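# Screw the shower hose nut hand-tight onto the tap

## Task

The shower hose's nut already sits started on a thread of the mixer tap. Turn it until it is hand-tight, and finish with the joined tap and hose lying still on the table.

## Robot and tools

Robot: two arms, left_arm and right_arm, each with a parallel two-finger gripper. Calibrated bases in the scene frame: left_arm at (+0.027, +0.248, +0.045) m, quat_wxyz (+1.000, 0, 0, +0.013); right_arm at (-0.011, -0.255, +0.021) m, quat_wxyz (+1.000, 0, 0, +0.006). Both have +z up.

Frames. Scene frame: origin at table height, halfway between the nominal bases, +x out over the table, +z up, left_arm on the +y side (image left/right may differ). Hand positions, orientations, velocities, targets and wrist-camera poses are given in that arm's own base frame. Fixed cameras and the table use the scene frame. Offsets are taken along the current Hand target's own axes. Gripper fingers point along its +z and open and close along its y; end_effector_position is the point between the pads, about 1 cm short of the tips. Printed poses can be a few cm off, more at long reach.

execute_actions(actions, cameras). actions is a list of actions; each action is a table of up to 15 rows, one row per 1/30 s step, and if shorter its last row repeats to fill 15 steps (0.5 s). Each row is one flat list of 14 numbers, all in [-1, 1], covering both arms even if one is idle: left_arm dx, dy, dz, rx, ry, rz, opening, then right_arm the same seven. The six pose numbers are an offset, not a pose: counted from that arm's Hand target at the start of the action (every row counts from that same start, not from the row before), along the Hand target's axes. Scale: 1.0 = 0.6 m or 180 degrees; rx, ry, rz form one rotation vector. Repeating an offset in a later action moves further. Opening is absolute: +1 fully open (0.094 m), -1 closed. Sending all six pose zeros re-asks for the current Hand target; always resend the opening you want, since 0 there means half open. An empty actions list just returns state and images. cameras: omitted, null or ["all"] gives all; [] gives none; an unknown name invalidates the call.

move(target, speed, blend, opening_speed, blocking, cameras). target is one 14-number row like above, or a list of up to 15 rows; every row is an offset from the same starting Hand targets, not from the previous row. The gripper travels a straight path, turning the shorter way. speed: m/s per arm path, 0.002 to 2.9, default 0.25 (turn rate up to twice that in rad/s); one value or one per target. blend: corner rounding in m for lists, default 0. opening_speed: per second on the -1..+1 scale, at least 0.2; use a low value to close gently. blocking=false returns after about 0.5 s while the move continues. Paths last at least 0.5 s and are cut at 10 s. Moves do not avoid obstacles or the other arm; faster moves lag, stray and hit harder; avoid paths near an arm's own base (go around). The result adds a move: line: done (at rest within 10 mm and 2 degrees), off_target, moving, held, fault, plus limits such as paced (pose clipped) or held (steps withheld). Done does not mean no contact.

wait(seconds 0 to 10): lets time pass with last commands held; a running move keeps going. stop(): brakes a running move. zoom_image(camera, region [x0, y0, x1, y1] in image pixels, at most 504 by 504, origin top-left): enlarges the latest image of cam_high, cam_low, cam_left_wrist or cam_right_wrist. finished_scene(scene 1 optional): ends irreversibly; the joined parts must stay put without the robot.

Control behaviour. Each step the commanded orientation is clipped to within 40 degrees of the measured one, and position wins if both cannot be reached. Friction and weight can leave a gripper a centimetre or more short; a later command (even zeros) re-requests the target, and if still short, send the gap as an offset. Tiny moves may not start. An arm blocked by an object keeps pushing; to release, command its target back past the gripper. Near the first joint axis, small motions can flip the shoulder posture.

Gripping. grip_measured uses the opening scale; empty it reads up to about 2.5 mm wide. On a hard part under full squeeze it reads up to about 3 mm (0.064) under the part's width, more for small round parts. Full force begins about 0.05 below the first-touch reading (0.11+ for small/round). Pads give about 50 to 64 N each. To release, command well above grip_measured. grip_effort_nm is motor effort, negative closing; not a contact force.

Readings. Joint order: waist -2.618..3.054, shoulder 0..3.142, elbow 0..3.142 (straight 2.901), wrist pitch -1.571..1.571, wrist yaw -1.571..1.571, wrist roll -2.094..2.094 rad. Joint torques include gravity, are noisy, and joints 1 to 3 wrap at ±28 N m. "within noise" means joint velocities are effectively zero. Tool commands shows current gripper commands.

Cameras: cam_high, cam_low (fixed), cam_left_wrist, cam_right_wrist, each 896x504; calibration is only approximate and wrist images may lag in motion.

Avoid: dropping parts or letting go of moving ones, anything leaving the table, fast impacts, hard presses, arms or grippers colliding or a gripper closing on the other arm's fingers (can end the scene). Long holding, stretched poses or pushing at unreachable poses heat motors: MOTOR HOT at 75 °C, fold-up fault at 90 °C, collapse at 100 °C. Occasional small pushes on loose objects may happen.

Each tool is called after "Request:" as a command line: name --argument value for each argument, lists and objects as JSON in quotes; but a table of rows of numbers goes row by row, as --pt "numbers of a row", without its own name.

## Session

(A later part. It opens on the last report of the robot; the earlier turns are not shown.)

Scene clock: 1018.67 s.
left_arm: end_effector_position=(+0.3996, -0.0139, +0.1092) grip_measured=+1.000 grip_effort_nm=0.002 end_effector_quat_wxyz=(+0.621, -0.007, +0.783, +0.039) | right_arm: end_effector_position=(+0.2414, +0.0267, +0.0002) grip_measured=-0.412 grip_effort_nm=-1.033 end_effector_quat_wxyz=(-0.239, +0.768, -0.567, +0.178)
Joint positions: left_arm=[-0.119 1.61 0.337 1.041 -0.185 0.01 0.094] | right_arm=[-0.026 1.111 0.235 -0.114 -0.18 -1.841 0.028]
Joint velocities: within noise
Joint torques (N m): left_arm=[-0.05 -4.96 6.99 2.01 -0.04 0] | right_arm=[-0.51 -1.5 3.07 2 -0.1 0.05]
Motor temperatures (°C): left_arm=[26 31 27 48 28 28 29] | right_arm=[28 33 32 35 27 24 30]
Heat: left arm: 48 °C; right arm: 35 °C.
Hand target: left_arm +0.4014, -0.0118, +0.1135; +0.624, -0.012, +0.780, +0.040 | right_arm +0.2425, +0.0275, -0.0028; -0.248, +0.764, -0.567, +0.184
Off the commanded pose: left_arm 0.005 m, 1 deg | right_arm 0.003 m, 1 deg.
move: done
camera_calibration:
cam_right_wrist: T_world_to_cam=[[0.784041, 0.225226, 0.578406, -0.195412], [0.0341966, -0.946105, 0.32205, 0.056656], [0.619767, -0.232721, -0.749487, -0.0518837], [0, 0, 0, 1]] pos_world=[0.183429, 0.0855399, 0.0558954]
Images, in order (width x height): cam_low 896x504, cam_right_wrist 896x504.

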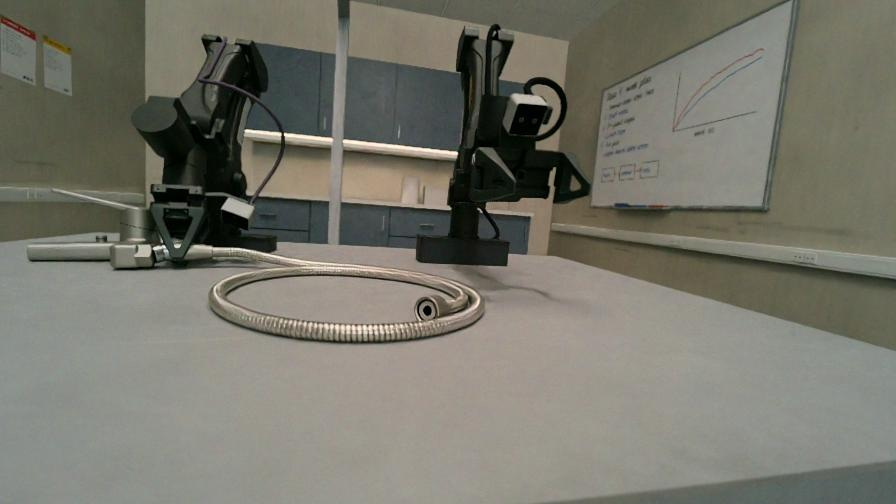

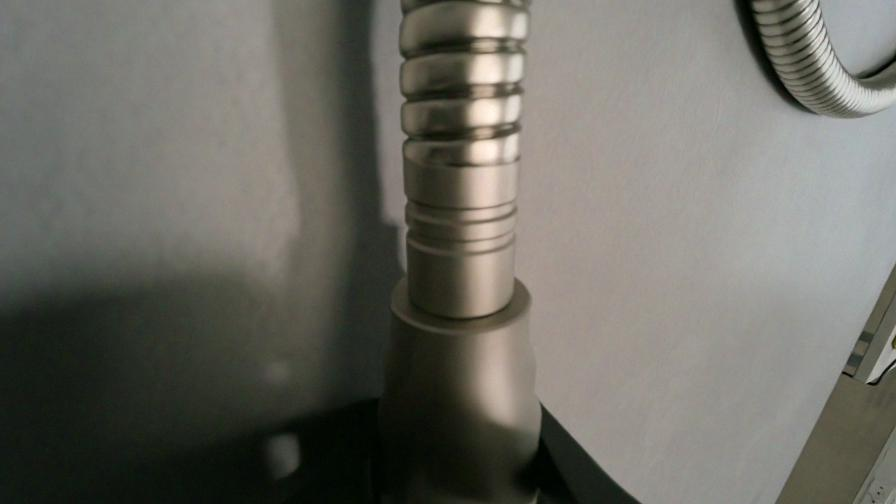

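Request:
zoom_image --camera "cam_low" --region '[20, 220, 220, 290]'

Request:
move --pt "0 0 0 0 0 0 1 0 0 0 0 0 0 0" --pt "0 0 0 0 0 0 1 0 0 -0.05 0 0 0 0.0" --speed '[0.1,0.3]' --cameras '["cam_low","cam_right_wrist"]'

Request:
zoom_image --camera "cam_low" --region '[20, 220, 220, 290]'

Scaled by 2.520 from the camera's 896x504 image, which has a finer 1280x720 frame.

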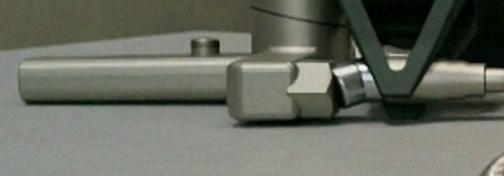

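Scene clock: 1033.17 s.
left_arm: end_effector_position=(+0.3996, -0.0139, +0.1092) grip_measured=+1.000 grip_effort_nm=0.007 end_effector_quat_wxyz=(+0.621, -0.007, +0.783, +0.039) | right_arm: end_effector_position=(+0.2285, +0.0230, +0.0176) grip_measured=-0.003 grip_effort_nm=0.134 end_effector_quat_wxyz=(-0.246, +0.766, -0.562, +0.190)
Joint positions: left_arm=[-0.119 1.61 0.337 1.041 -0.185 0.01 0.094] | right_arm=[-0.057 0.921 0.231 -0.275 -0.197 -1.871 0.047]
Joint velocities: within noise
Joint torques (N m): left_arm=[0.17 -4.88 6.9 2 -0.05 0] | right_arm=[-0.7 -2.65 6.34 1.03 -0.18 0.01]
Motor temperatures (°C): left_arm=[26 31 27 48 28 28 29] | right_arm=[28 32 32 37 27 24 30]
Heat: left arm: 48 °C; right arm: 37 °C.
Hand target: left_arm +0.4014, -0.0118, +0.1135; +0.624, -0.012, +0.780, +0.040 | right_arm +0.2257, +0.0224, +0.0215; -0.248, +0.764, -0.567, +0.184
Off the commanded pose: left_arm 0.005 m, 1 deg | right_arm 0.005 m, 1 deg.
move: done
camera_calibration:
cam_right_wrist: T_world_to_cam=[[0.765426, 0.230577, 0.600797, -0.190841], [0.0279757, -0.944645, 0.326899, 0.0493003], [0.642915, -0.233409, -0.729507, -0.037363], [0, 0, 0, 1]] pos_world=[0.168717, 0.081854, 0.0712841]
Images, in order (width x height): cam_low 896x504, cam_right_wrist 896x504.

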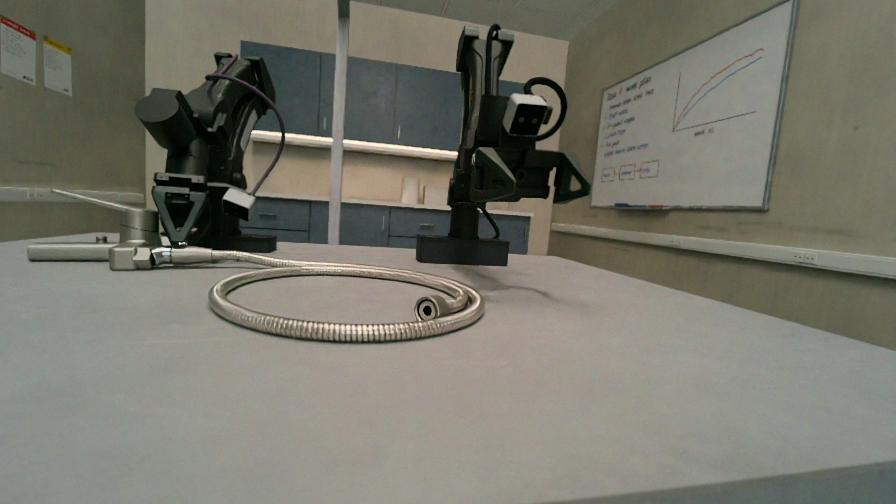

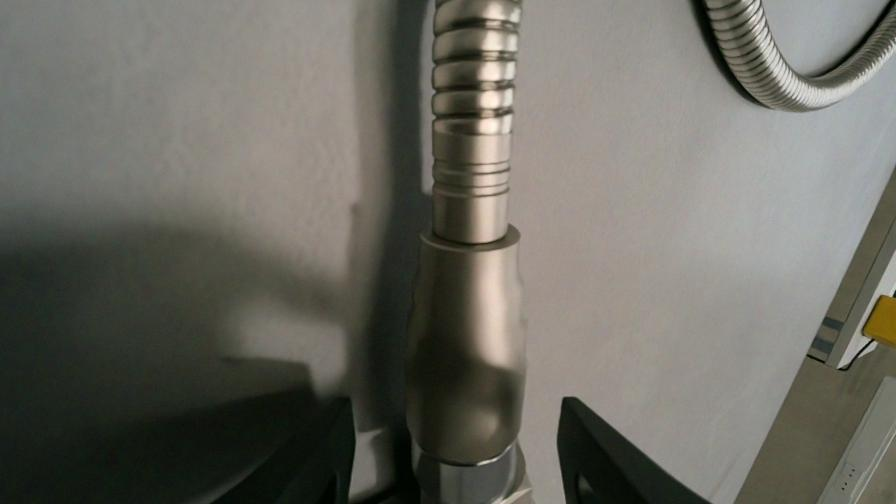

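Scaled by 2.520 from the camera's 896x504 image, which has a finer 1280x720 frame.

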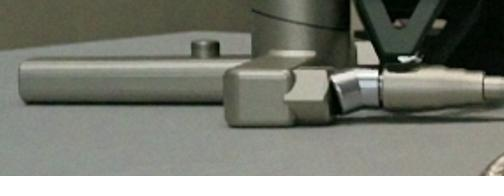

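Request:
zoom_image --camera "cam_right_wrist" --region '[380, 380, 560, 504]'

Scaled by 2.800 from the camera's 896x504 image, which has a finer 1280x720 frame.

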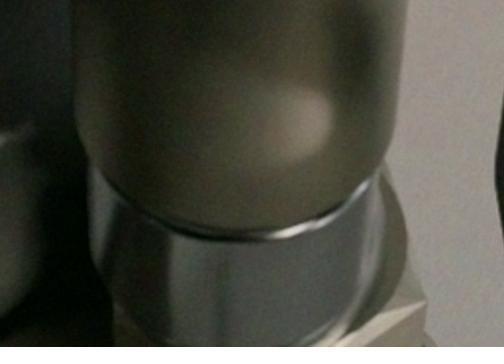

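Request:
move --pt "0 0 0 0 0 0 1 0 0 0 0 0 0 0.2" --pt "0 0 0 0 0 0 1 -0.002 -0.0262 0.008 -0.2 0 0 0.2" --pt "0 0 0 0 0 0 1 -0.002 0.0052 0.051 -0.2 0 0 0.2" --pt "0 0 0 0 0 0 1 -0.002 0.0052 0.051 -0.2 0 0 -0.9" --pt "0 0 0 0 0 0 1 0 0 0.05 0 0 0 -0.9" --speed '[0.1,0.3,0.15,0.1,0.3]' --opening_speed 2.0 --cameras '["cam_low","cam_right_wrist"]'

Request:
zoom_image --camera "cam_low" --region '[20, 220, 220, 290]'

Scene clock: 1063.67 s.
left_arm: end_effector_position=(+0.3996, -0.0139, +0.1092) grip_measured=+1.000 grip_effort_nm=0.007 end_effector_quat_wxyz=(+0.621, -0.007, +0.783, +0.039) | right_arm: end_effector_position=(+0.2425, +0.0246, +0.0011) grip_measured=-0.412 grip_effort_nm=-1.033 end_effector_quat_wxyz=(-0.232, +0.763, -0.574, +0.184)
Joint positions: left_arm=[-0.119 1.61 0.337 1.041 -0.185 0.01 0.094] | right_arm=[-0.012 1.108 0.24 -0.119 -0.15 -1.819 0.028]
Joint velocities: within noise
Joint torques (N m): left_arm=[0.03 -4.92 6.93 2 -0.06 -0.02] | right_arm=[-0.79 -1.46 2.8 2.02 -0.36 -0.07]
Motor temperatures (°C): left_arm=[26 31 27 48 28 28 29] | right_arm=[28 32 33 35 27 24 29]
Heat: left arm: 48 °C; right arm: 35 °C.
Hand target: left_arm +0.4014, -0.0118, +0.1135; +0.624, -0.012, +0.780, +0.040 | right_arm +0.2425, +0.0275, -0.0028; -0.248, +0.764, -0.567, +0.184
Off the commanded pose: left_arm 0.005 m, 1 deg | right_arm 0.005 m, 2 deg.
move: done
camera_calibration:
cam_right_wrist: T_world_to_cam=[[0.78906, 0.216969, 0.574725, -0.197346], [0.0148319, -0.942008, 0.335262, 0.058917], [0.614137, -0.256018, -0.746519, -0.05047], [0, 0, 0, 1]] pos_world=[0.18584, 0.0853972, 0.0559904]
Images, in order (width x height): cam_low 896x504, cam_right_wrist 896x504.

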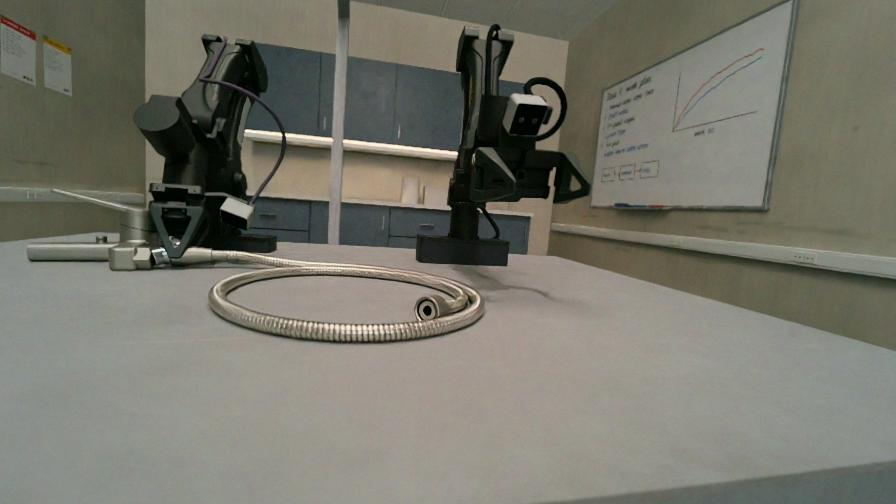

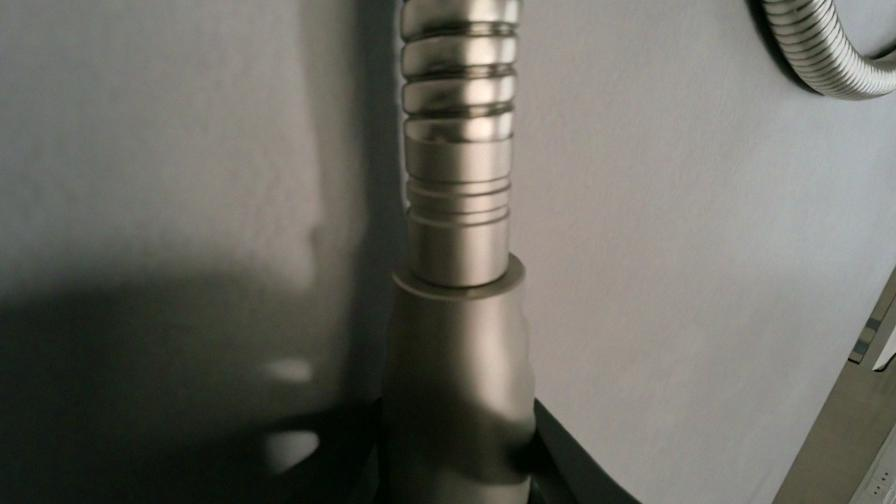

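Scaled by 2.520 from the camera's 896x504 image, which has a finer 1280x720 frame.

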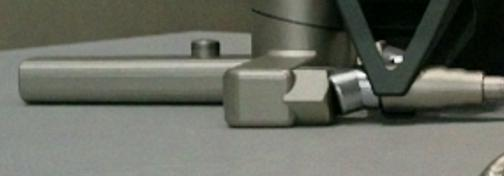

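Request:
move --pt "0 0 0 0 0 0 1 0 0 0 0 0 0 0.2" --pt "0 0 0 0 0 0 1 0 0 -0.05 0 0 0 0.2" --pt "0 0 0 0 0 0 1 -0.002 -0.0262 -0.042 -0.26 0 0 0.2" --pt "0 0 0 0 0 0 1 -0.002 0.0052 0.001 -0.26 0 0 0.2" --pt "0 0 0 0 0 0 1 -0.002 0.0052 0.001 -0.26 0 0 -0.9" --pt "0 0 0 0 0 0 1 0 0 0 0 0 0 -0.9" --speed '[0.3,0.3,0.4,0.2,0.1,0.4]' --opening_speed 2.5 --cameras '["cam_low","cam_right_wrist"]'

Request:
zoom_image --camera "cam_low" --region '[20, 220, 220, 290]'

Scene clock: 1081.93 s.
left_arm: end_effector_position=(+0.3996, -0.0139, +0.1092) grip_measured=+1.000 grip_effort_nm=0.002 end_effector_quat_wxyz=(+0.621, -0.007, +0.783, +0.039) | right_arm: end_effector_position=(+0.2422, +0.0251, +0.0014) grip_measured=-0.413 grip_effort_nm=-1.038 end_effector_quat_wxyz=(-0.231, +0.766, -0.572, +0.182)
Joint positions: left_arm=[-0.119 1.61 0.337 1.041 -0.185 0.01 0.094] | right_arm=[-0.012 1.109 0.246 -0.129 -0.153 -1.825 0.028]
Joint velocities: within noise
Joint torques (N m): left_arm=[-0.02 -4.81 6.89 2 -0.05 0.01] | right_arm=[-0.77 -1.62 2.5 2.11 -0.34 -0.04]
Motor temperatures (°C): left_arm=[26 31 27 48 28 28 29] | right_arm=[28 32 32 36 27 24 30]
Heat: left arm: 48 °C; right arm: 36 °C.
Hand target: left_arm +0.4014, -0.0118, +0.1135; +0.624, -0.012, +0.780, +0.040 | right_arm +0.2425, +0.0275, -0.0028; -0.248, +0.764, -0.567, +0.184
Off the commanded pose: left_arm 0.005 m, 1 deg | right_arm 0.005 m, 2 deg.
move: done
camera_calibration:
cam_right_wrist: T_world_to_cam=[[0.790588, 0.222669, 0.570429, -0.197961], [0.0229407, -0.941659, 0.335786, 0.057347], [0.611918, -0.252382, -0.749573, -0.0494614], [0, 0, 0, 1]] pos_world=[0.185457, 0.085598, 0.0565915]
Images, in order (width x height): cam_low 896x504, cam_right_wrist 896x504.

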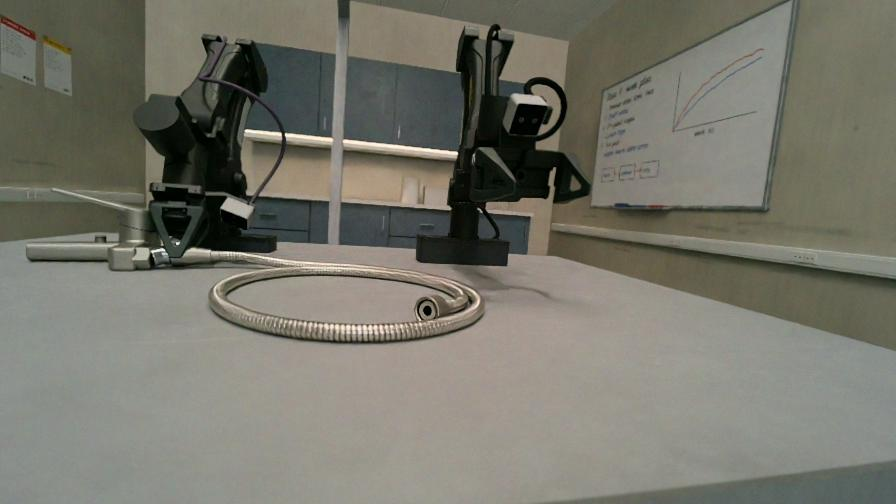

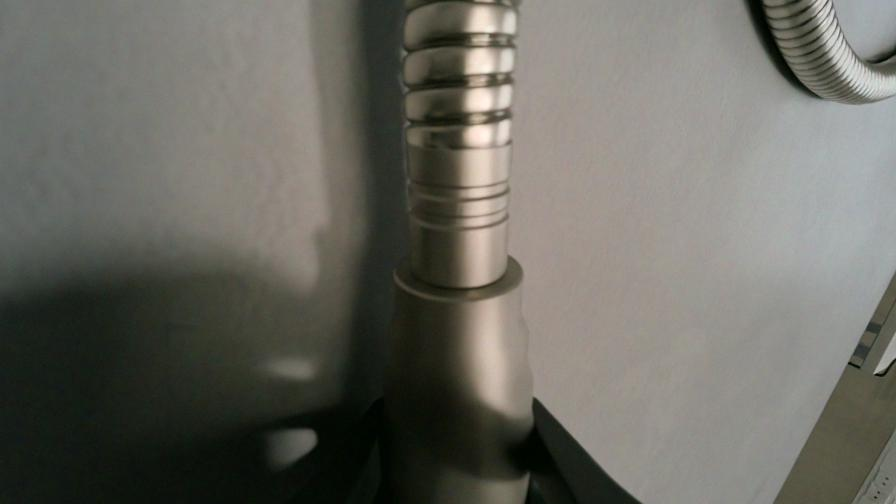

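Scaled by 2.520 from the camera's 896x504 image, which has a finer 1280x720 frame.

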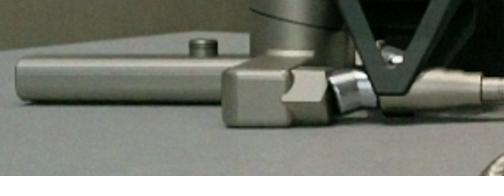

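Request:
move --pt "0 0 0 0 0 0 1 0 0 0 0 0 0 0.2" --pt "0 0 0 0 0 0 1 0 0 -0.05 0 0 0 0.2" --pt "0 0 0 0 0 0 1 -0.002 -0.0262 -0.042 -0.26 0 0 0.2" --pt "0 0 0 0 0 0 1 -0.002 0.0052 0.001 -0.26 0 0 0.2" --pt "0 0 0 0 0 0 1 -0.002 0.0052 0.001 -0.26 0 0 -0.9" --pt "0 0 0 0 0 0 1 0 0 0 0 0 0 -0.9" --speed '[0.3,0.3,0.4,0.2,0.1,0.4]' --opening_speed 2.5 --cameras '["cam_right_wrist"]'

Request:
move --pt "0 0 0 0 0 0 1 0 0 0 0 0 0 0.2" --pt "0 0 0 0 0 0 1 0 0 -0.05 0 0 0 0.2" --pt "0 0 0 0 0 0 1 -0.002 -0.0262 -0.042 -0.26 0 0 0.2" --pt "0 0 0 0 0 0 1 -0.002 0.0052 0.001 -0.26 0 0 0.2" --pt "0 0 0 0 0 0 1 -0.002 0.0052 0.001 -0.26 0 0 -0.9" --pt "0 0 0 0 0 0 1 0 0 0 0 0 0 -0.9" --speed '[0.3,0.3,0.4,0.2,0.1,0.4]' --opening_speed 2.5 --cameras '["cam_low","cam_right_wrist"]'

Request:
zoom_image --camera "cam_low" --region '[20, 220, 220, 290]'

Scene clock: 1101.93 s.
left_arm: end_effector_position=(+0.3996, -0.0139, +0.1092) grip_measured=+1.000 grip_effort_nm=0.007 end_effector_quat_wxyz=(+0.621, -0.007, +0.783, +0.039) | right_arm: end_effector_position=(+0.2321, +0.0232, -0.0006) grip_measured=-0.411 grip_effort_nm=-1.033 end_effector_quat_wxyz=(-0.219, +0.771, -0.574, +0.168)
Joint positions: left_arm=[-0.119 1.61 0.337 1.041 -0.185 0.01 0.094] | right_arm=[-0.026 1.082 0.249 -0.2 -0.159 -1.844 0.028]
Joint velocities: within noise
Joint torques (N m): left_arm=[0.03 -4.75 6.9 2.04 -0.04 -0.03] | right_arm=[-0.42 -0.44 2.54 2.61 -0.28 0.07]
Motor temperatures (°C): left_arm=[26 31 27 48 28 28 29] | right_arm=[28 32 32 39 27 24 30]
Heat: left arm: 48 °C; right arm: 39 °C.
Hand target: left_arm +0.4014, -0.0118, +0.1135; +0.624, -0.012, +0.780, +0.040 | right_arm +0.2425, +0.0275, -0.0028; -0.248, +0.764, -0.567, +0.184
Off the commanded pose: left_arm 0.005 m, 1 deg | right_arm 0.012 m, 4 deg.
move: off_target (right_arm)
camera_calibration:
cam_right_wrist: T_world_to_cam=[[0.810062, 0.228609, 0.539942, -0.192997], [0.0400192, -0.940271, 0.338067, 0.0523697], [0.584977, -0.252248, -0.770826, -0.0390571], [0, 0, 0, 1]] pos_world=[0.177091, 0.0835106, 0.0563966]
Images, in order (width x height): cam_right_wrist 896x504.

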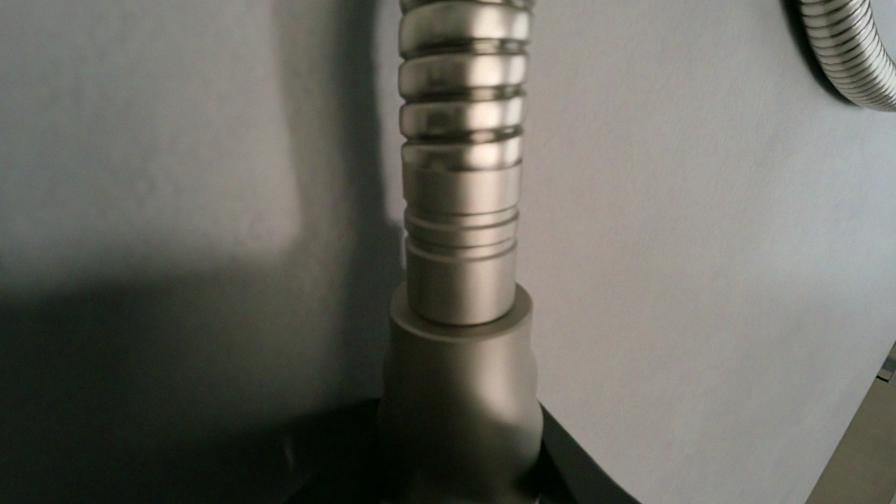

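Scene clock: 1108.50 s.
left_arm: end_effector_position=(+0.3996, -0.0139, +0.1092) grip_measured=+1.000 grip_effort_nm=0.007 end_effector_quat_wxyz=(+0.621, -0.007, +0.783, +0.039) | right_arm: end_effector_position=(+0.2327, +0.0229, -0.0003) grip_measured=-0.411 grip_effort_nm=-1.028 end_effector_quat_wxyz=(-0.220, +0.767, -0.579, +0.168)
Joint positions: left_arm=[-0.119 1.61 0.337 1.041 -0.185 0.01 0.094] | right_arm=[-0.026 1.082 0.249 -0.197 -0.157 -1.83 0.028]
Joint velocities: within noise
Joint torques (N m): left_arm=[0.16 -4.79 6.97 2.02 -0.06 0] | right_arm=[-0.4 -0.12 2.51 2.62 -0.28 0.01]
Motor temperatures (°C): left_arm=[26 31 27 48 28 28 29] | right_arm=[28 32 32 38 27 24 30]
Heat: left arm: 48 °C; right arm: 38 °C.
Hand target: left_arm +0.4014, -0.0118, +0.1135; +0.624, -0.012, +0.780, +0.040 | right_arm +0.2425, +0.0275, -0.0028; -0.248, +0.764, -0.567, +0.184
Off the commanded pose: left_arm 0.005 m, 1 deg | right_arm 0.011 m, 4 deg.
move: off_target (right_arm)
camera_calibration:
cam_right_wrist: T_world_to_cam=[[0.812263, 0.215473, 0.542033, -0.19389], [0.027929, -0.942569, 0.332843, 0.0548338], [0.582622, -0.255218, -0.771632, -0.0386777], [0, 0, 0, 1]] pos_world=[0.178493, 0.0835913, 0.0569987]
Images, in order (width x height): cam_low 896x504, cam_right_wrist 896x504.

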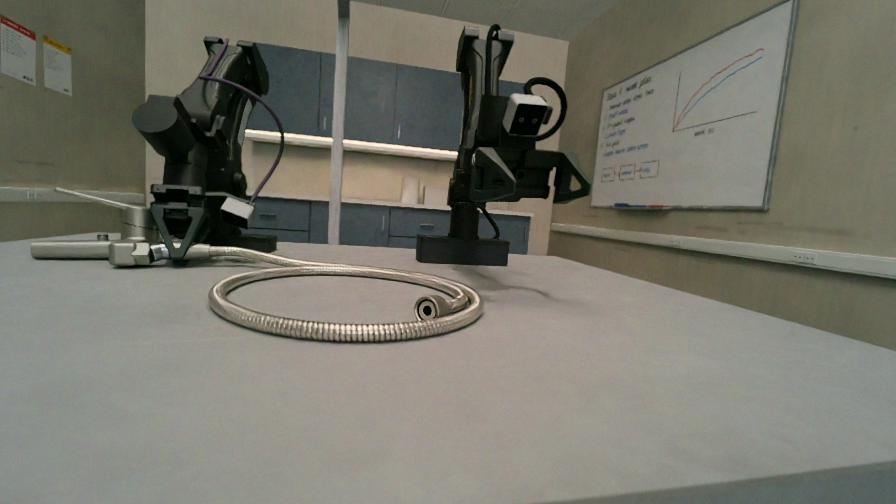

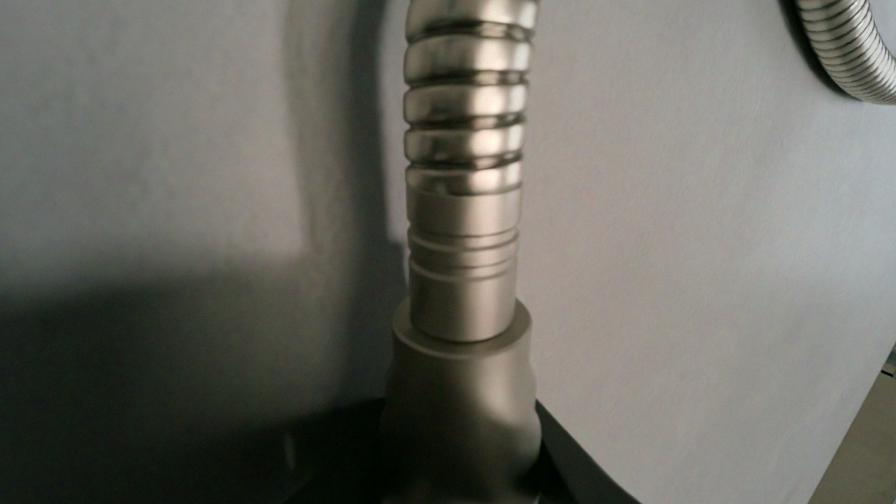

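Scaled by 2.520 from the camera's 896x504 image, which has a finer 1280x720 frame.

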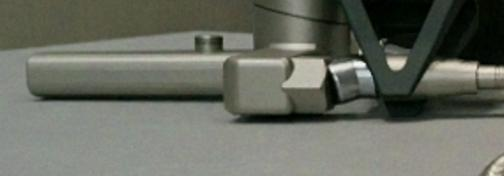

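Request:
wait --seconds 0.1 --cameras '["cam_high"]'

Request:
zoom_image --camera "cam_high" --region '[470, 250, 640, 420]'

Scene clock: 1124.93 s.
left_arm: end_effector_position=(+0.3996, -0.0139, +0.1092) grip_measured=+1.000 grip_effort_nm=0.007 end_effector_quat_wxyz=(+0.621, -0.007, +0.783, +0.039) | right_arm: end_effector_position=(+0.2327, +0.0229, -0.0003) grip_measured=-0.411 grip_effort_nm=-1.038 end_effector_quat_wxyz=(-0.220, +0.767, -0.579, +0.168)
Joint positions: left_arm=[-0.119 1.61 0.337 1.041 -0.185 0.01 0.094] | right_arm=[-0.026 1.082 0.249 -0.197 -0.157 -1.83 0.028]
Joint velocities: within noise
Joint torques (N m): left_arm=[0.09 -4.82 6.86 2 -0.07 0] | right_arm=[-0.43 -0.16 2.48 2.62 -0.29 0.01]
Motor temperatures (°C): left_arm=[26 31 27 48 28 28 29] | right_arm=[28 32 32 44 27 24 30]
Heat: left arm: 48 °C; right arm: 44 °C.
Hand target: left_arm +0.4014, -0.0118, +0.1135; +0.624, -0.012, +0.780, +0.040 | right_arm +0.2425, +0.0275, -0.0028; -0.248, +0.764, -0.567, +0.184
Tool commands: left_gripper/opening=+1.0 right_gripper/opening=-0.9
Off the commanded pose: left_arm 0.005 m, 1 deg | right_arm 0.011 m, 4 deg.
wait: 0.10 s; at rest from the start
Images, in order (width x height): cam_high 896x504.

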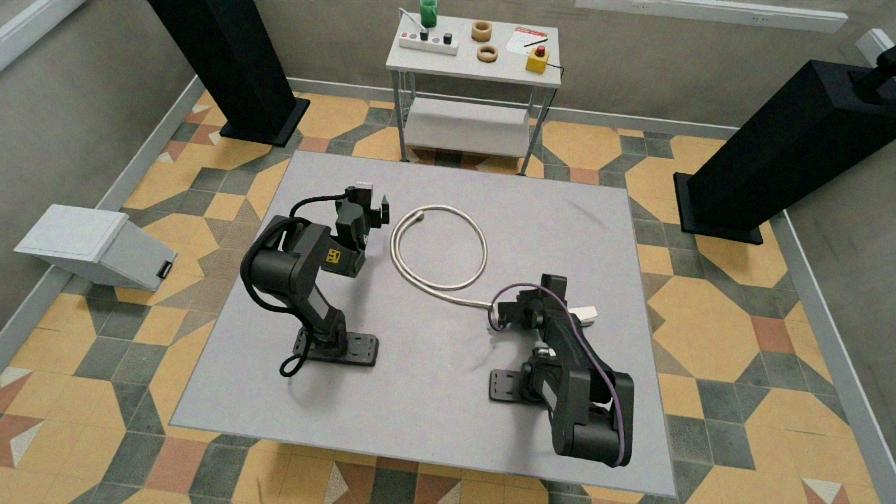

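Scaled by 2.965 from the camera's 896x504 image, which has a finer 1280x720 frame.

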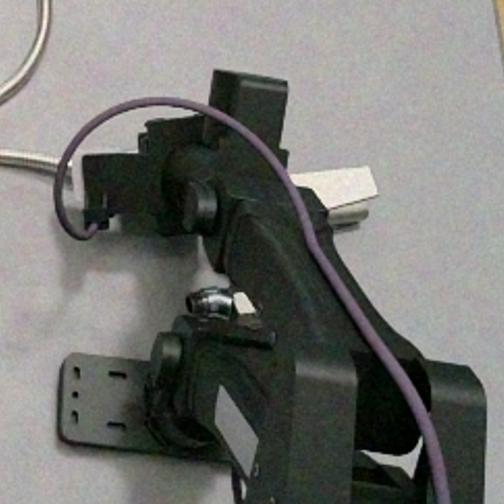

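Request:
move --target '[0,0,0,0,0,0,1,0.0314,-0.0838,0.061,0,0,0,-0.9]' --speed 0.1 --cameras '["cam_low","cam_high","cam_right_wrist"]'

Request:
zoom_image --camera "cam_low" --region '[20, 220, 220, 290]'

Scene clock: 1134.33 s.
left_arm: end_effector_position=(+0.3996, -0.0139, +0.1092) grip_measured=+1.000 grip_effort_nm=-0.002 end_effector_quat_wxyz=(+0.621, -0.007, +0.783, +0.039) | right_arm: end_effector_position=(+0.2936, +0.0259, +0.0001) grip_measured=-0.411 grip_effort_nm=-1.033 end_effector_quat_wxyz=(-0.238, +0.760, -0.583, +0.163)
Joint positions: left_arm=[-0.119 1.61 0.337 1.041 -0.185 0.01 0.094] | right_arm=[-0.028 1.409 0.424 -0.028 -0.187 -1.807 0.028]
Joint velocities: within noise
Joint torques (N m): left_arm=[0.08 -4.92 6.83 1.99 -0.05 -0.01] | right_arm=[0.54 -0.34 4.3 2.42 -0.07 -0.13]
Motor temperatures (°C): left_arm=[26 31 27 48 28 28 29] | right_arm=[28 31 32 46 27 24 30]
Heat: left arm: 48 °C; right arm: 46 °C.
Hand target: left_arm +0.4014, -0.0118, +0.1135; +0.624, -0.012, +0.780, +0.040 | right_arm +0.3075, +0.0275, -0.0029; -0.248, +0.764, -0.567, +0.184
Off the commanded pose: left_arm 0.005 m, 1 deg | right_arm 0.014 m, 3 deg.
move: off_target (right_arm)
camera_calibration:
cam_right_wrist: T_world_to_cam=[[0.805772, 0.190861, 0.560628, -0.241619], [0.0182115, -0.954183, 0.298668, 0.0590555], [0.591946, -0.230448, -0.77233, -0.0764073], [0, 0, 0, 1]] pos_world=[0.238843, 0.0848574, 0.0588086]
Images, in order (width x height): cam_high 896x504, cam_low 896x504, cam_right_wrist 896x504.

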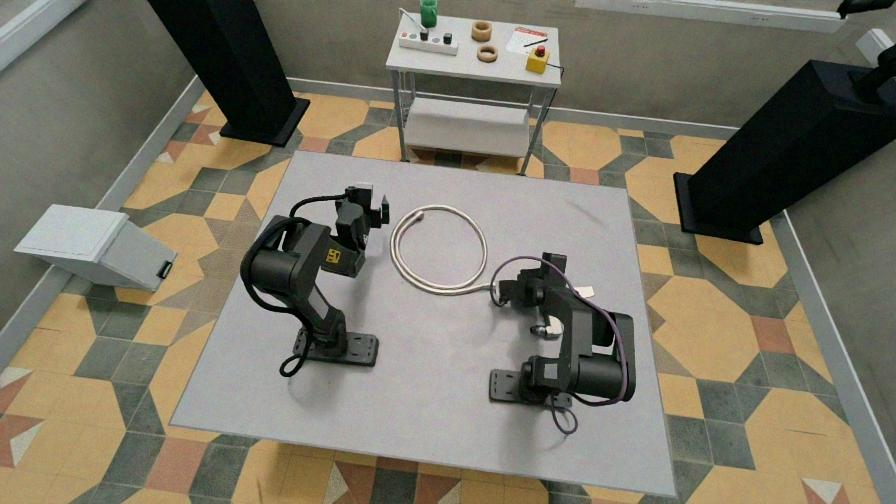

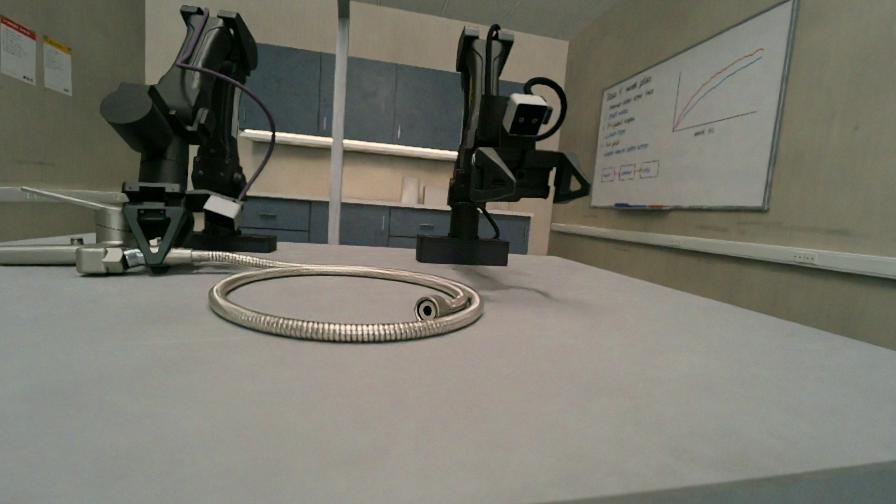

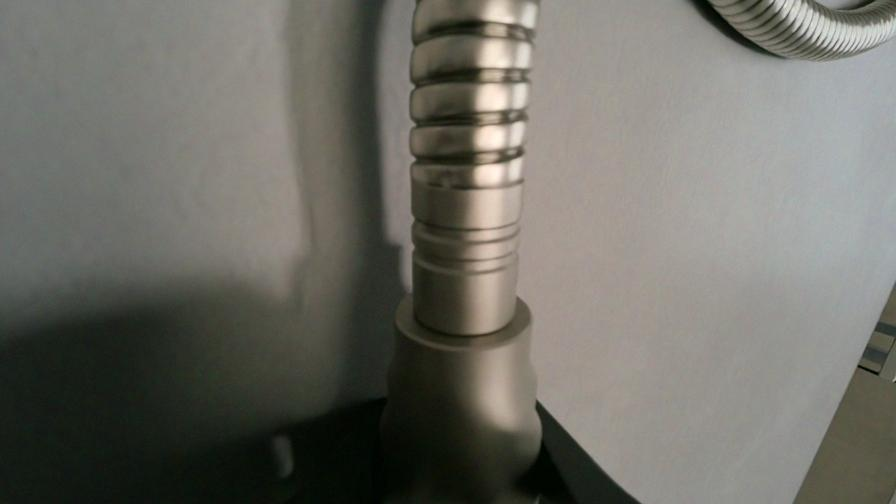

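Scaled by 2.520 from the camera's 896x504 image, which has a finer 1280x720 frame.

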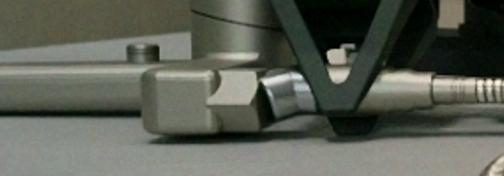

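Request:
move --pt "0 0 0 0 0 0 1 -0.0065 0.0174 -0.0127 0 0 0 -0.9" --pt "0 0 0 0 0 0 1 -0.0065 0.0174 -0.0127 0 0 0 0.2" --pt "0 0 0 0 0 0 1 -0.0065 0.0174 -0.0627 0 0 0 0.2" --pt "0 0 0 0 0 0 1 -0.0085 -0.0088 -0.0547 -0.26 0 0 0.2" --pt "0 0 0 0 0 0 1 -0.0002 0.0226 -0.0117 -0.26 0 0 0.2" --speed '[0.1,0.1,0.3,0.4,0.2]' --cameras '["cam_right_wrist"]'

Scene clock: 1162.00 s.
left_arm: end_effector_position=(+0.3996, -0.0139, +0.1092) grip_measured=+1.000 grip_effort_nm=-0.002 end_effector_quat_wxyz=(+0.621, -0.007, +0.783, +0.039) | right_arm: end_effector_position=(+0.2949, +0.0249, +0.0019) grip_measured=+0.197 grip_effort_nm=0.129 end_effector_quat_wxyz=(+0.071, +0.800, -0.593, -0.049)
Joint positions: left_arm=[-0.119 1.61 0.337 1.041 -0.185 0.01 0.094] | right_arm=[0.104 1.939 1.211 -1.011 0.039 -1.758 0.056]
Joint velocities: within noise
Joint torques (N m): left_arm=[0.13 -4.89 6.87 2 -0.04 -0.03] | right_arm=[-0.57 -7.45 3.69 0.08 0.05 -0.01]
Motor temperatures (°C): left_arm=[26 31 27 48 28 28 29] | right_arm=[28 31 32 43 27 24 30]
Heat: left arm: 48 °C; right arm: 43 °C.
Hand target: left_arm +0.4014, -0.0118, +0.1135; +0.624, -0.012, +0.780, +0.040 | right_arm +0.2930, +0.0232, -0.0052; +0.076, +0.800, -0.593, -0.056
Off the commanded pose: left_arm 0.005 m, 1 deg | right_arm 0.007 m, 1 deg.
move: done
camera_calibration:
cam_right_wrist: T_world_to_cam=[[0.948906, 0.27138, -0.161031, -0.28634], [0.314304, -0.858287, 0.405656, -0.0324244], [-0.0281237, -0.435542, -0.899729, 0.112141], [0, 0, 0, 1]] pos_world=[0.285054, 0.0987196, 0.0679402]
Images, in order (width x height): cam_right_wrist 896x504.

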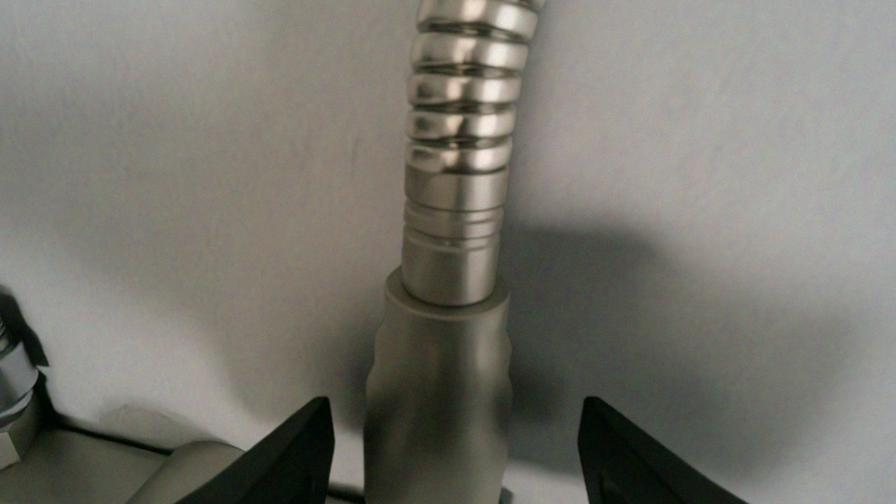

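Request:
move --pt "0 0 0 0 0 0 1 0.015 0.008 0 0 0 0.012 0.2" --pt "0 0 0 0 0 0 1 0.015 0.008 0 0 0 0.012 -0.9" --pt "0 0 0 0 0 0 1 0.017 0.005 -0.0043 0.23 0 0 -0.9" --speed '[0.1,0.1,0.3]' --cameras '["cam_low","cam_right_wrist"]'

Request:
zoom_image --camera "cam_low" --region '[0, 200, 220, 290]'

Scene clock: 1175.67 s.
left_arm: end_effector_position=(+0.3996, -0.0139, +0.1092) grip_measured=+1.000 grip_effort_nm=0.002 end_effector_quat_wxyz=(+0.621, -0.007, +0.783, +0.039) | right_arm: end_effector_position=(+0.2832, +0.0045, +0.0119) grip_measured=-0.410 grip_effort_nm=-1.038 end_effector_quat_wxyz=(-0.143, +0.783, -0.587, +0.150)
Joint positions: left_arm=[-0.119 1.61 0.337 1.041 -0.185 0.01 0.094] | right_arm=[-0.023 1.392 0.567 -0.332 -0.056 -1.867 0.028]
Joint velocities: within noise
Joint torques (N m): left_arm=[0.14 -4.86 6.86 2 -0.05 -0.01] | right_arm=[-3.11 -2.5 -0.38 3.02 -0.98 -0.13]
Motor temperatures (°C): left_arm=[26 31 27 48 28 28 29] | right_arm=[28 32 32 40 27 24 30]
Heat: left arm: 48 °C; right arm: 40 °C.
Hand target: left_arm +0.4014, -0.0118, +0.1135; +0.624, -0.012, +0.780, +0.040 | right_arm +0.2936, +0.0128, -0.0021; -0.212, +0.775, -0.575, +0.157
Off the commanded pose: left_arm 0.005 m, 1 deg | right_arm 0.019 m, 8 deg.
move: off_target (right_arm)
camera_calibration:
cam_right_wrist: T_world_to_cam=[[0.874985, 0.255723, 0.411105, -0.253912], [0.0654422, -0.903803, 0.422915, 0.020127], [0.479708, -0.34314, -0.807549, -0.0333728], [0, 0, 0, 1]] pos_world=[0.236861, 0.0716704, 0.0689223]
Images, in order (width x height): cam_low 896x504, cam_right_wrist 896x504.

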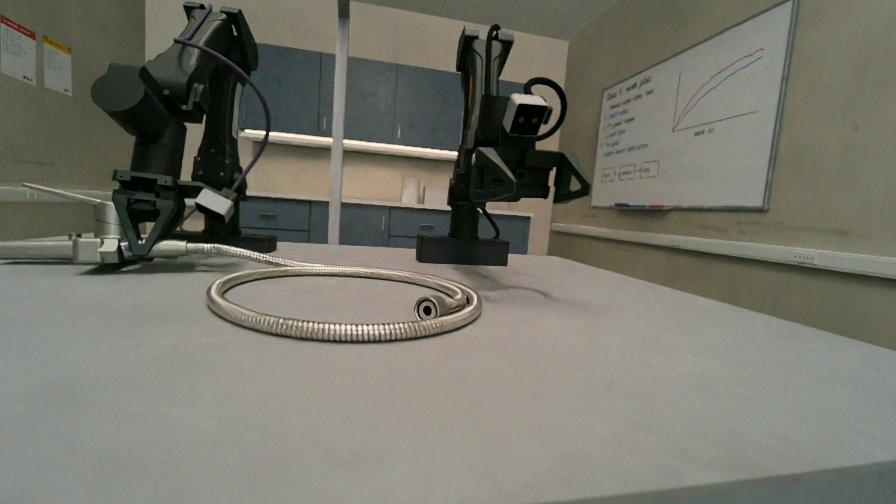

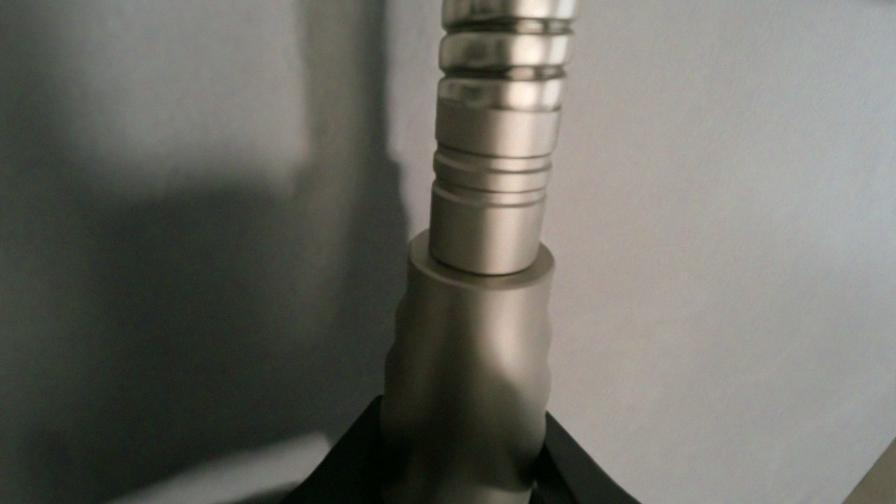

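Scaled by 2.291 from the camera's 896x504 image, which has a finer 1280x720 frame.

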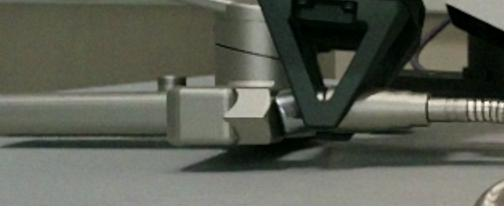

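Request:
move --target '[0,0,0,0,0,0,1,0,0,0,-0.045,0,0,-0.9]' --speed 0.1 --cameras '["cam_low","cam_right_wrist"]'

Request:
zoom_image --camera "cam_low" --region '[0, 200, 220, 290]'

Scene clock: 1187.17 s.
left_arm: end_effector_position=(+0.3996, -0.0139, +0.1092) grip_measured=+1.000 grip_effort_nm=0.002 end_effector_quat_wxyz=(+0.621, -0.007, +0.783, +0.039) | right_arm: end_effector_position=(+0.2849, +0.0046, +0.0050) grip_measured=-0.410 grip_effort_nm=-1.038 end_effector_quat_wxyz=(-0.123, +0.786, -0.594, +0.123)
Joint positions: left_arm=[-0.119 1.61 0.337 1.041 -0.185 0.01 0.094] | right_arm=[-0.022 1.467 0.625 -0.382 -0.055 -1.859 0.028]
Joint velocities: within noise
Joint torques (N m): left_arm=[0.08 -4.83 6.83 2 -0.02 0] | right_arm=[-0.75 -2.28 3.69 1.8 -0.6 -0.11]
Motor temperatures (°C): left_arm=[26 31 27 48 28 28 29] | right_arm=[28 32 32 46 27 24 30]
Heat: left arm: 48 °C; right arm: 46 °C.
Hand target: left_arm +0.4014, -0.0118, +0.1135; +0.624, -0.012, +0.780, +0.040 | right_arm +0.2936, +0.0128, -0.0021; -0.157, +0.788, -0.584, +0.116
Off the commanded pose: left_arm 0.005 m, 1 deg | right_arm 0.014 m, 4 deg.
move: off_target (right_arm)
camera_calibration:
cam_right_wrist: T_world_to_cam=[[0.902424, 0.249172, 0.351488, -0.260017], [0.0883665, -0.905501, 0.41504, 0.0166763], [0.421689, -0.343483, -0.839165, -0.0230941], [0, 0, 0, 1]] pos_world=[0.24291, 0.0719569, 0.0650916]
Images, in order (width x height): cam_low 896x504, cam_right_wrist 896x504.

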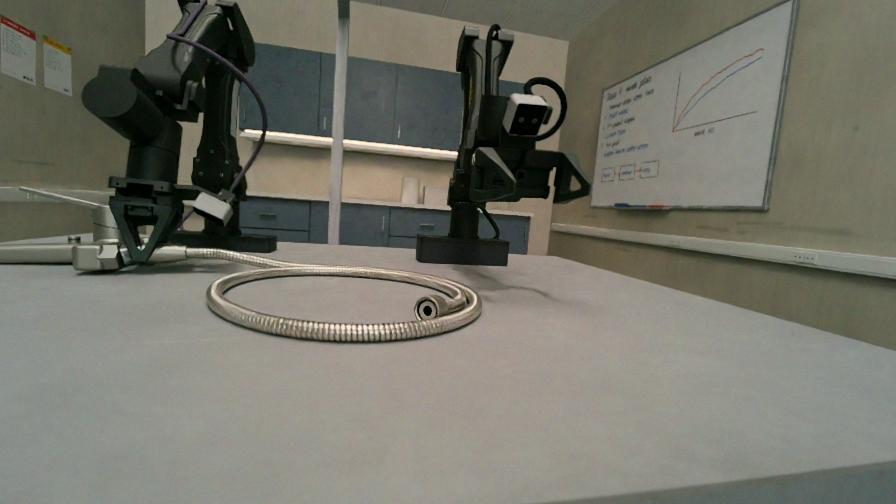

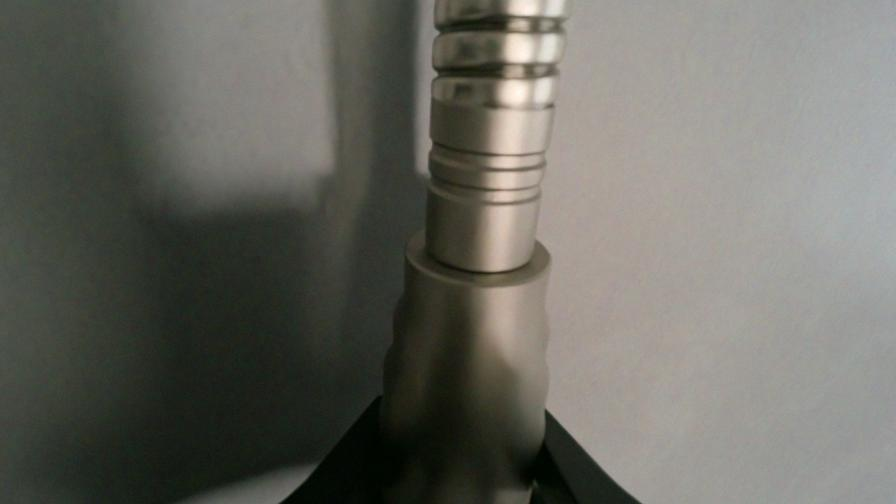

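Scaled by 2.291 from the camera's 896x504 image, which has a finer 1280x720 frame.

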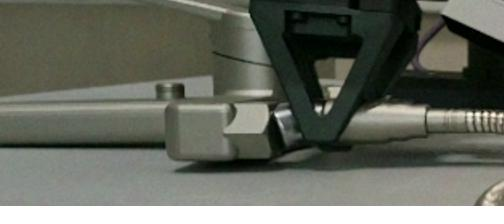

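Request:
move --pt "0 0 0 0 0 0 1 0 0 0 -0.015 0 0 -0.9" --pt "0 0 0 0 0 0 1 0 0 0 -0.015 0 0 0.0" --speed 0.1 --opening_speed 1.0 --cameras '["cam_low","cam_right_wrist"]'

Request:
zoom_image --camera "cam_low" --region '[0, 200, 220, 290]'

Scene clock: 1201.90 s.
left_arm: end_effector_position=(+0.3996, -0.0139, +0.1092) grip_measured=+1.000 grip_effort_nm=-0.002 end_effector_quat_wxyz=(+0.621, -0.007, +0.783, +0.039) | right_arm: end_effector_position=(+0.2880, +0.0080, +0.0025) grip_measured=-0.003 grip_effort_nm=0.159 end_effector_quat_wxyz=(-0.119, +0.791, -0.589, +0.113)
Joint positions: left_arm=[-0.119 1.61 0.337 1.041 -0.185 0.01 0.094] | right_arm=[-0.012 1.502 0.653 -0.396 -0.059 -1.864 0.047]
Joint velocities: within noise
Joint torques (N m): left_arm=[0.01 -4.75 6.9 2.01 -0.09 -0.01] | right_arm=[-0.62 -2.85 4.85 1.32 -0.42 -0.02]
Motor temperatures (°C): left_arm=[26 31 27 48 28 28 29] | right_arm=[28 31 32 44 27 24 30]
Heat: left arm: 48 °C; right arm: 44 °C.
Hand target: left_arm +0.4014, -0.0118, +0.1135; +0.624, -0.012, +0.780, +0.040 | right_arm +0.2936, +0.0128, -0.0021; -0.138, +0.791, -0.587, +0.102
Off the commanded pose: left_arm 0.005 m, 1 deg | right_arm 0.009 m, 2 deg.
move: done; target 2's new opening was sent with right_arm's hand 0.012 m and 4 deg from that target
camera_calibration:
cam_right_wrist: T_world_to_cam=[[0.905847, 0.261682, 0.333112, -0.26381], [0.110729, -0.905307, 0.41007, 0.0141121], [0.408877, -0.334576, -0.849046, -0.0216843], [0, 0, 0, 1]] pos_world=[0.246275, 0.0745552, 0.0636803]
Images, in order (width x height): cam_low 896x504, cam_right_wrist 896x504.

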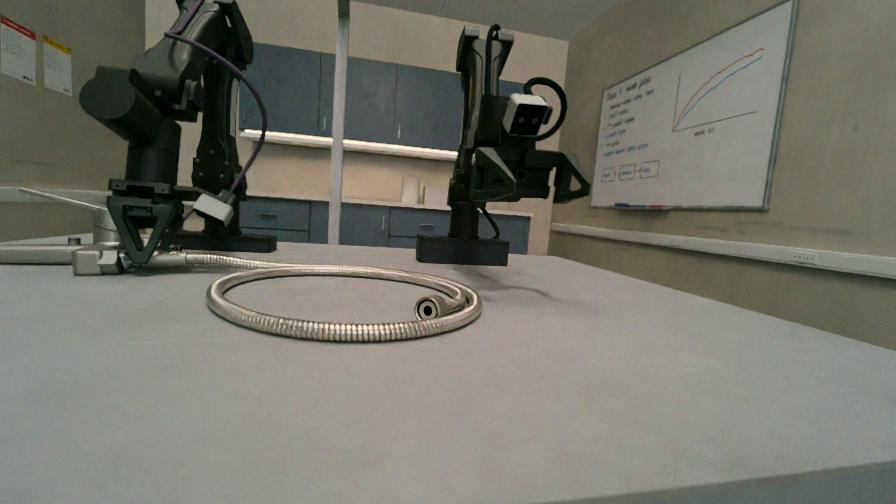

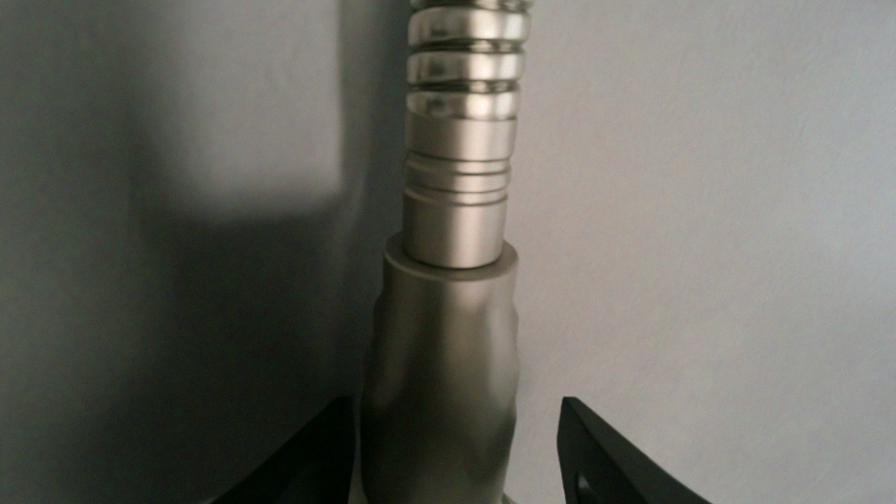

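Scaled by 2.291 from the camera's 896x504 image, which has a finer 1280x720 frame.

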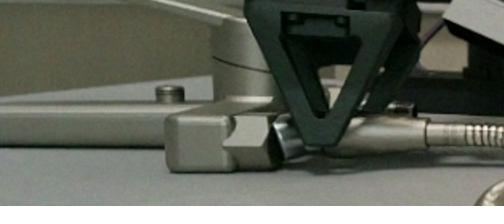

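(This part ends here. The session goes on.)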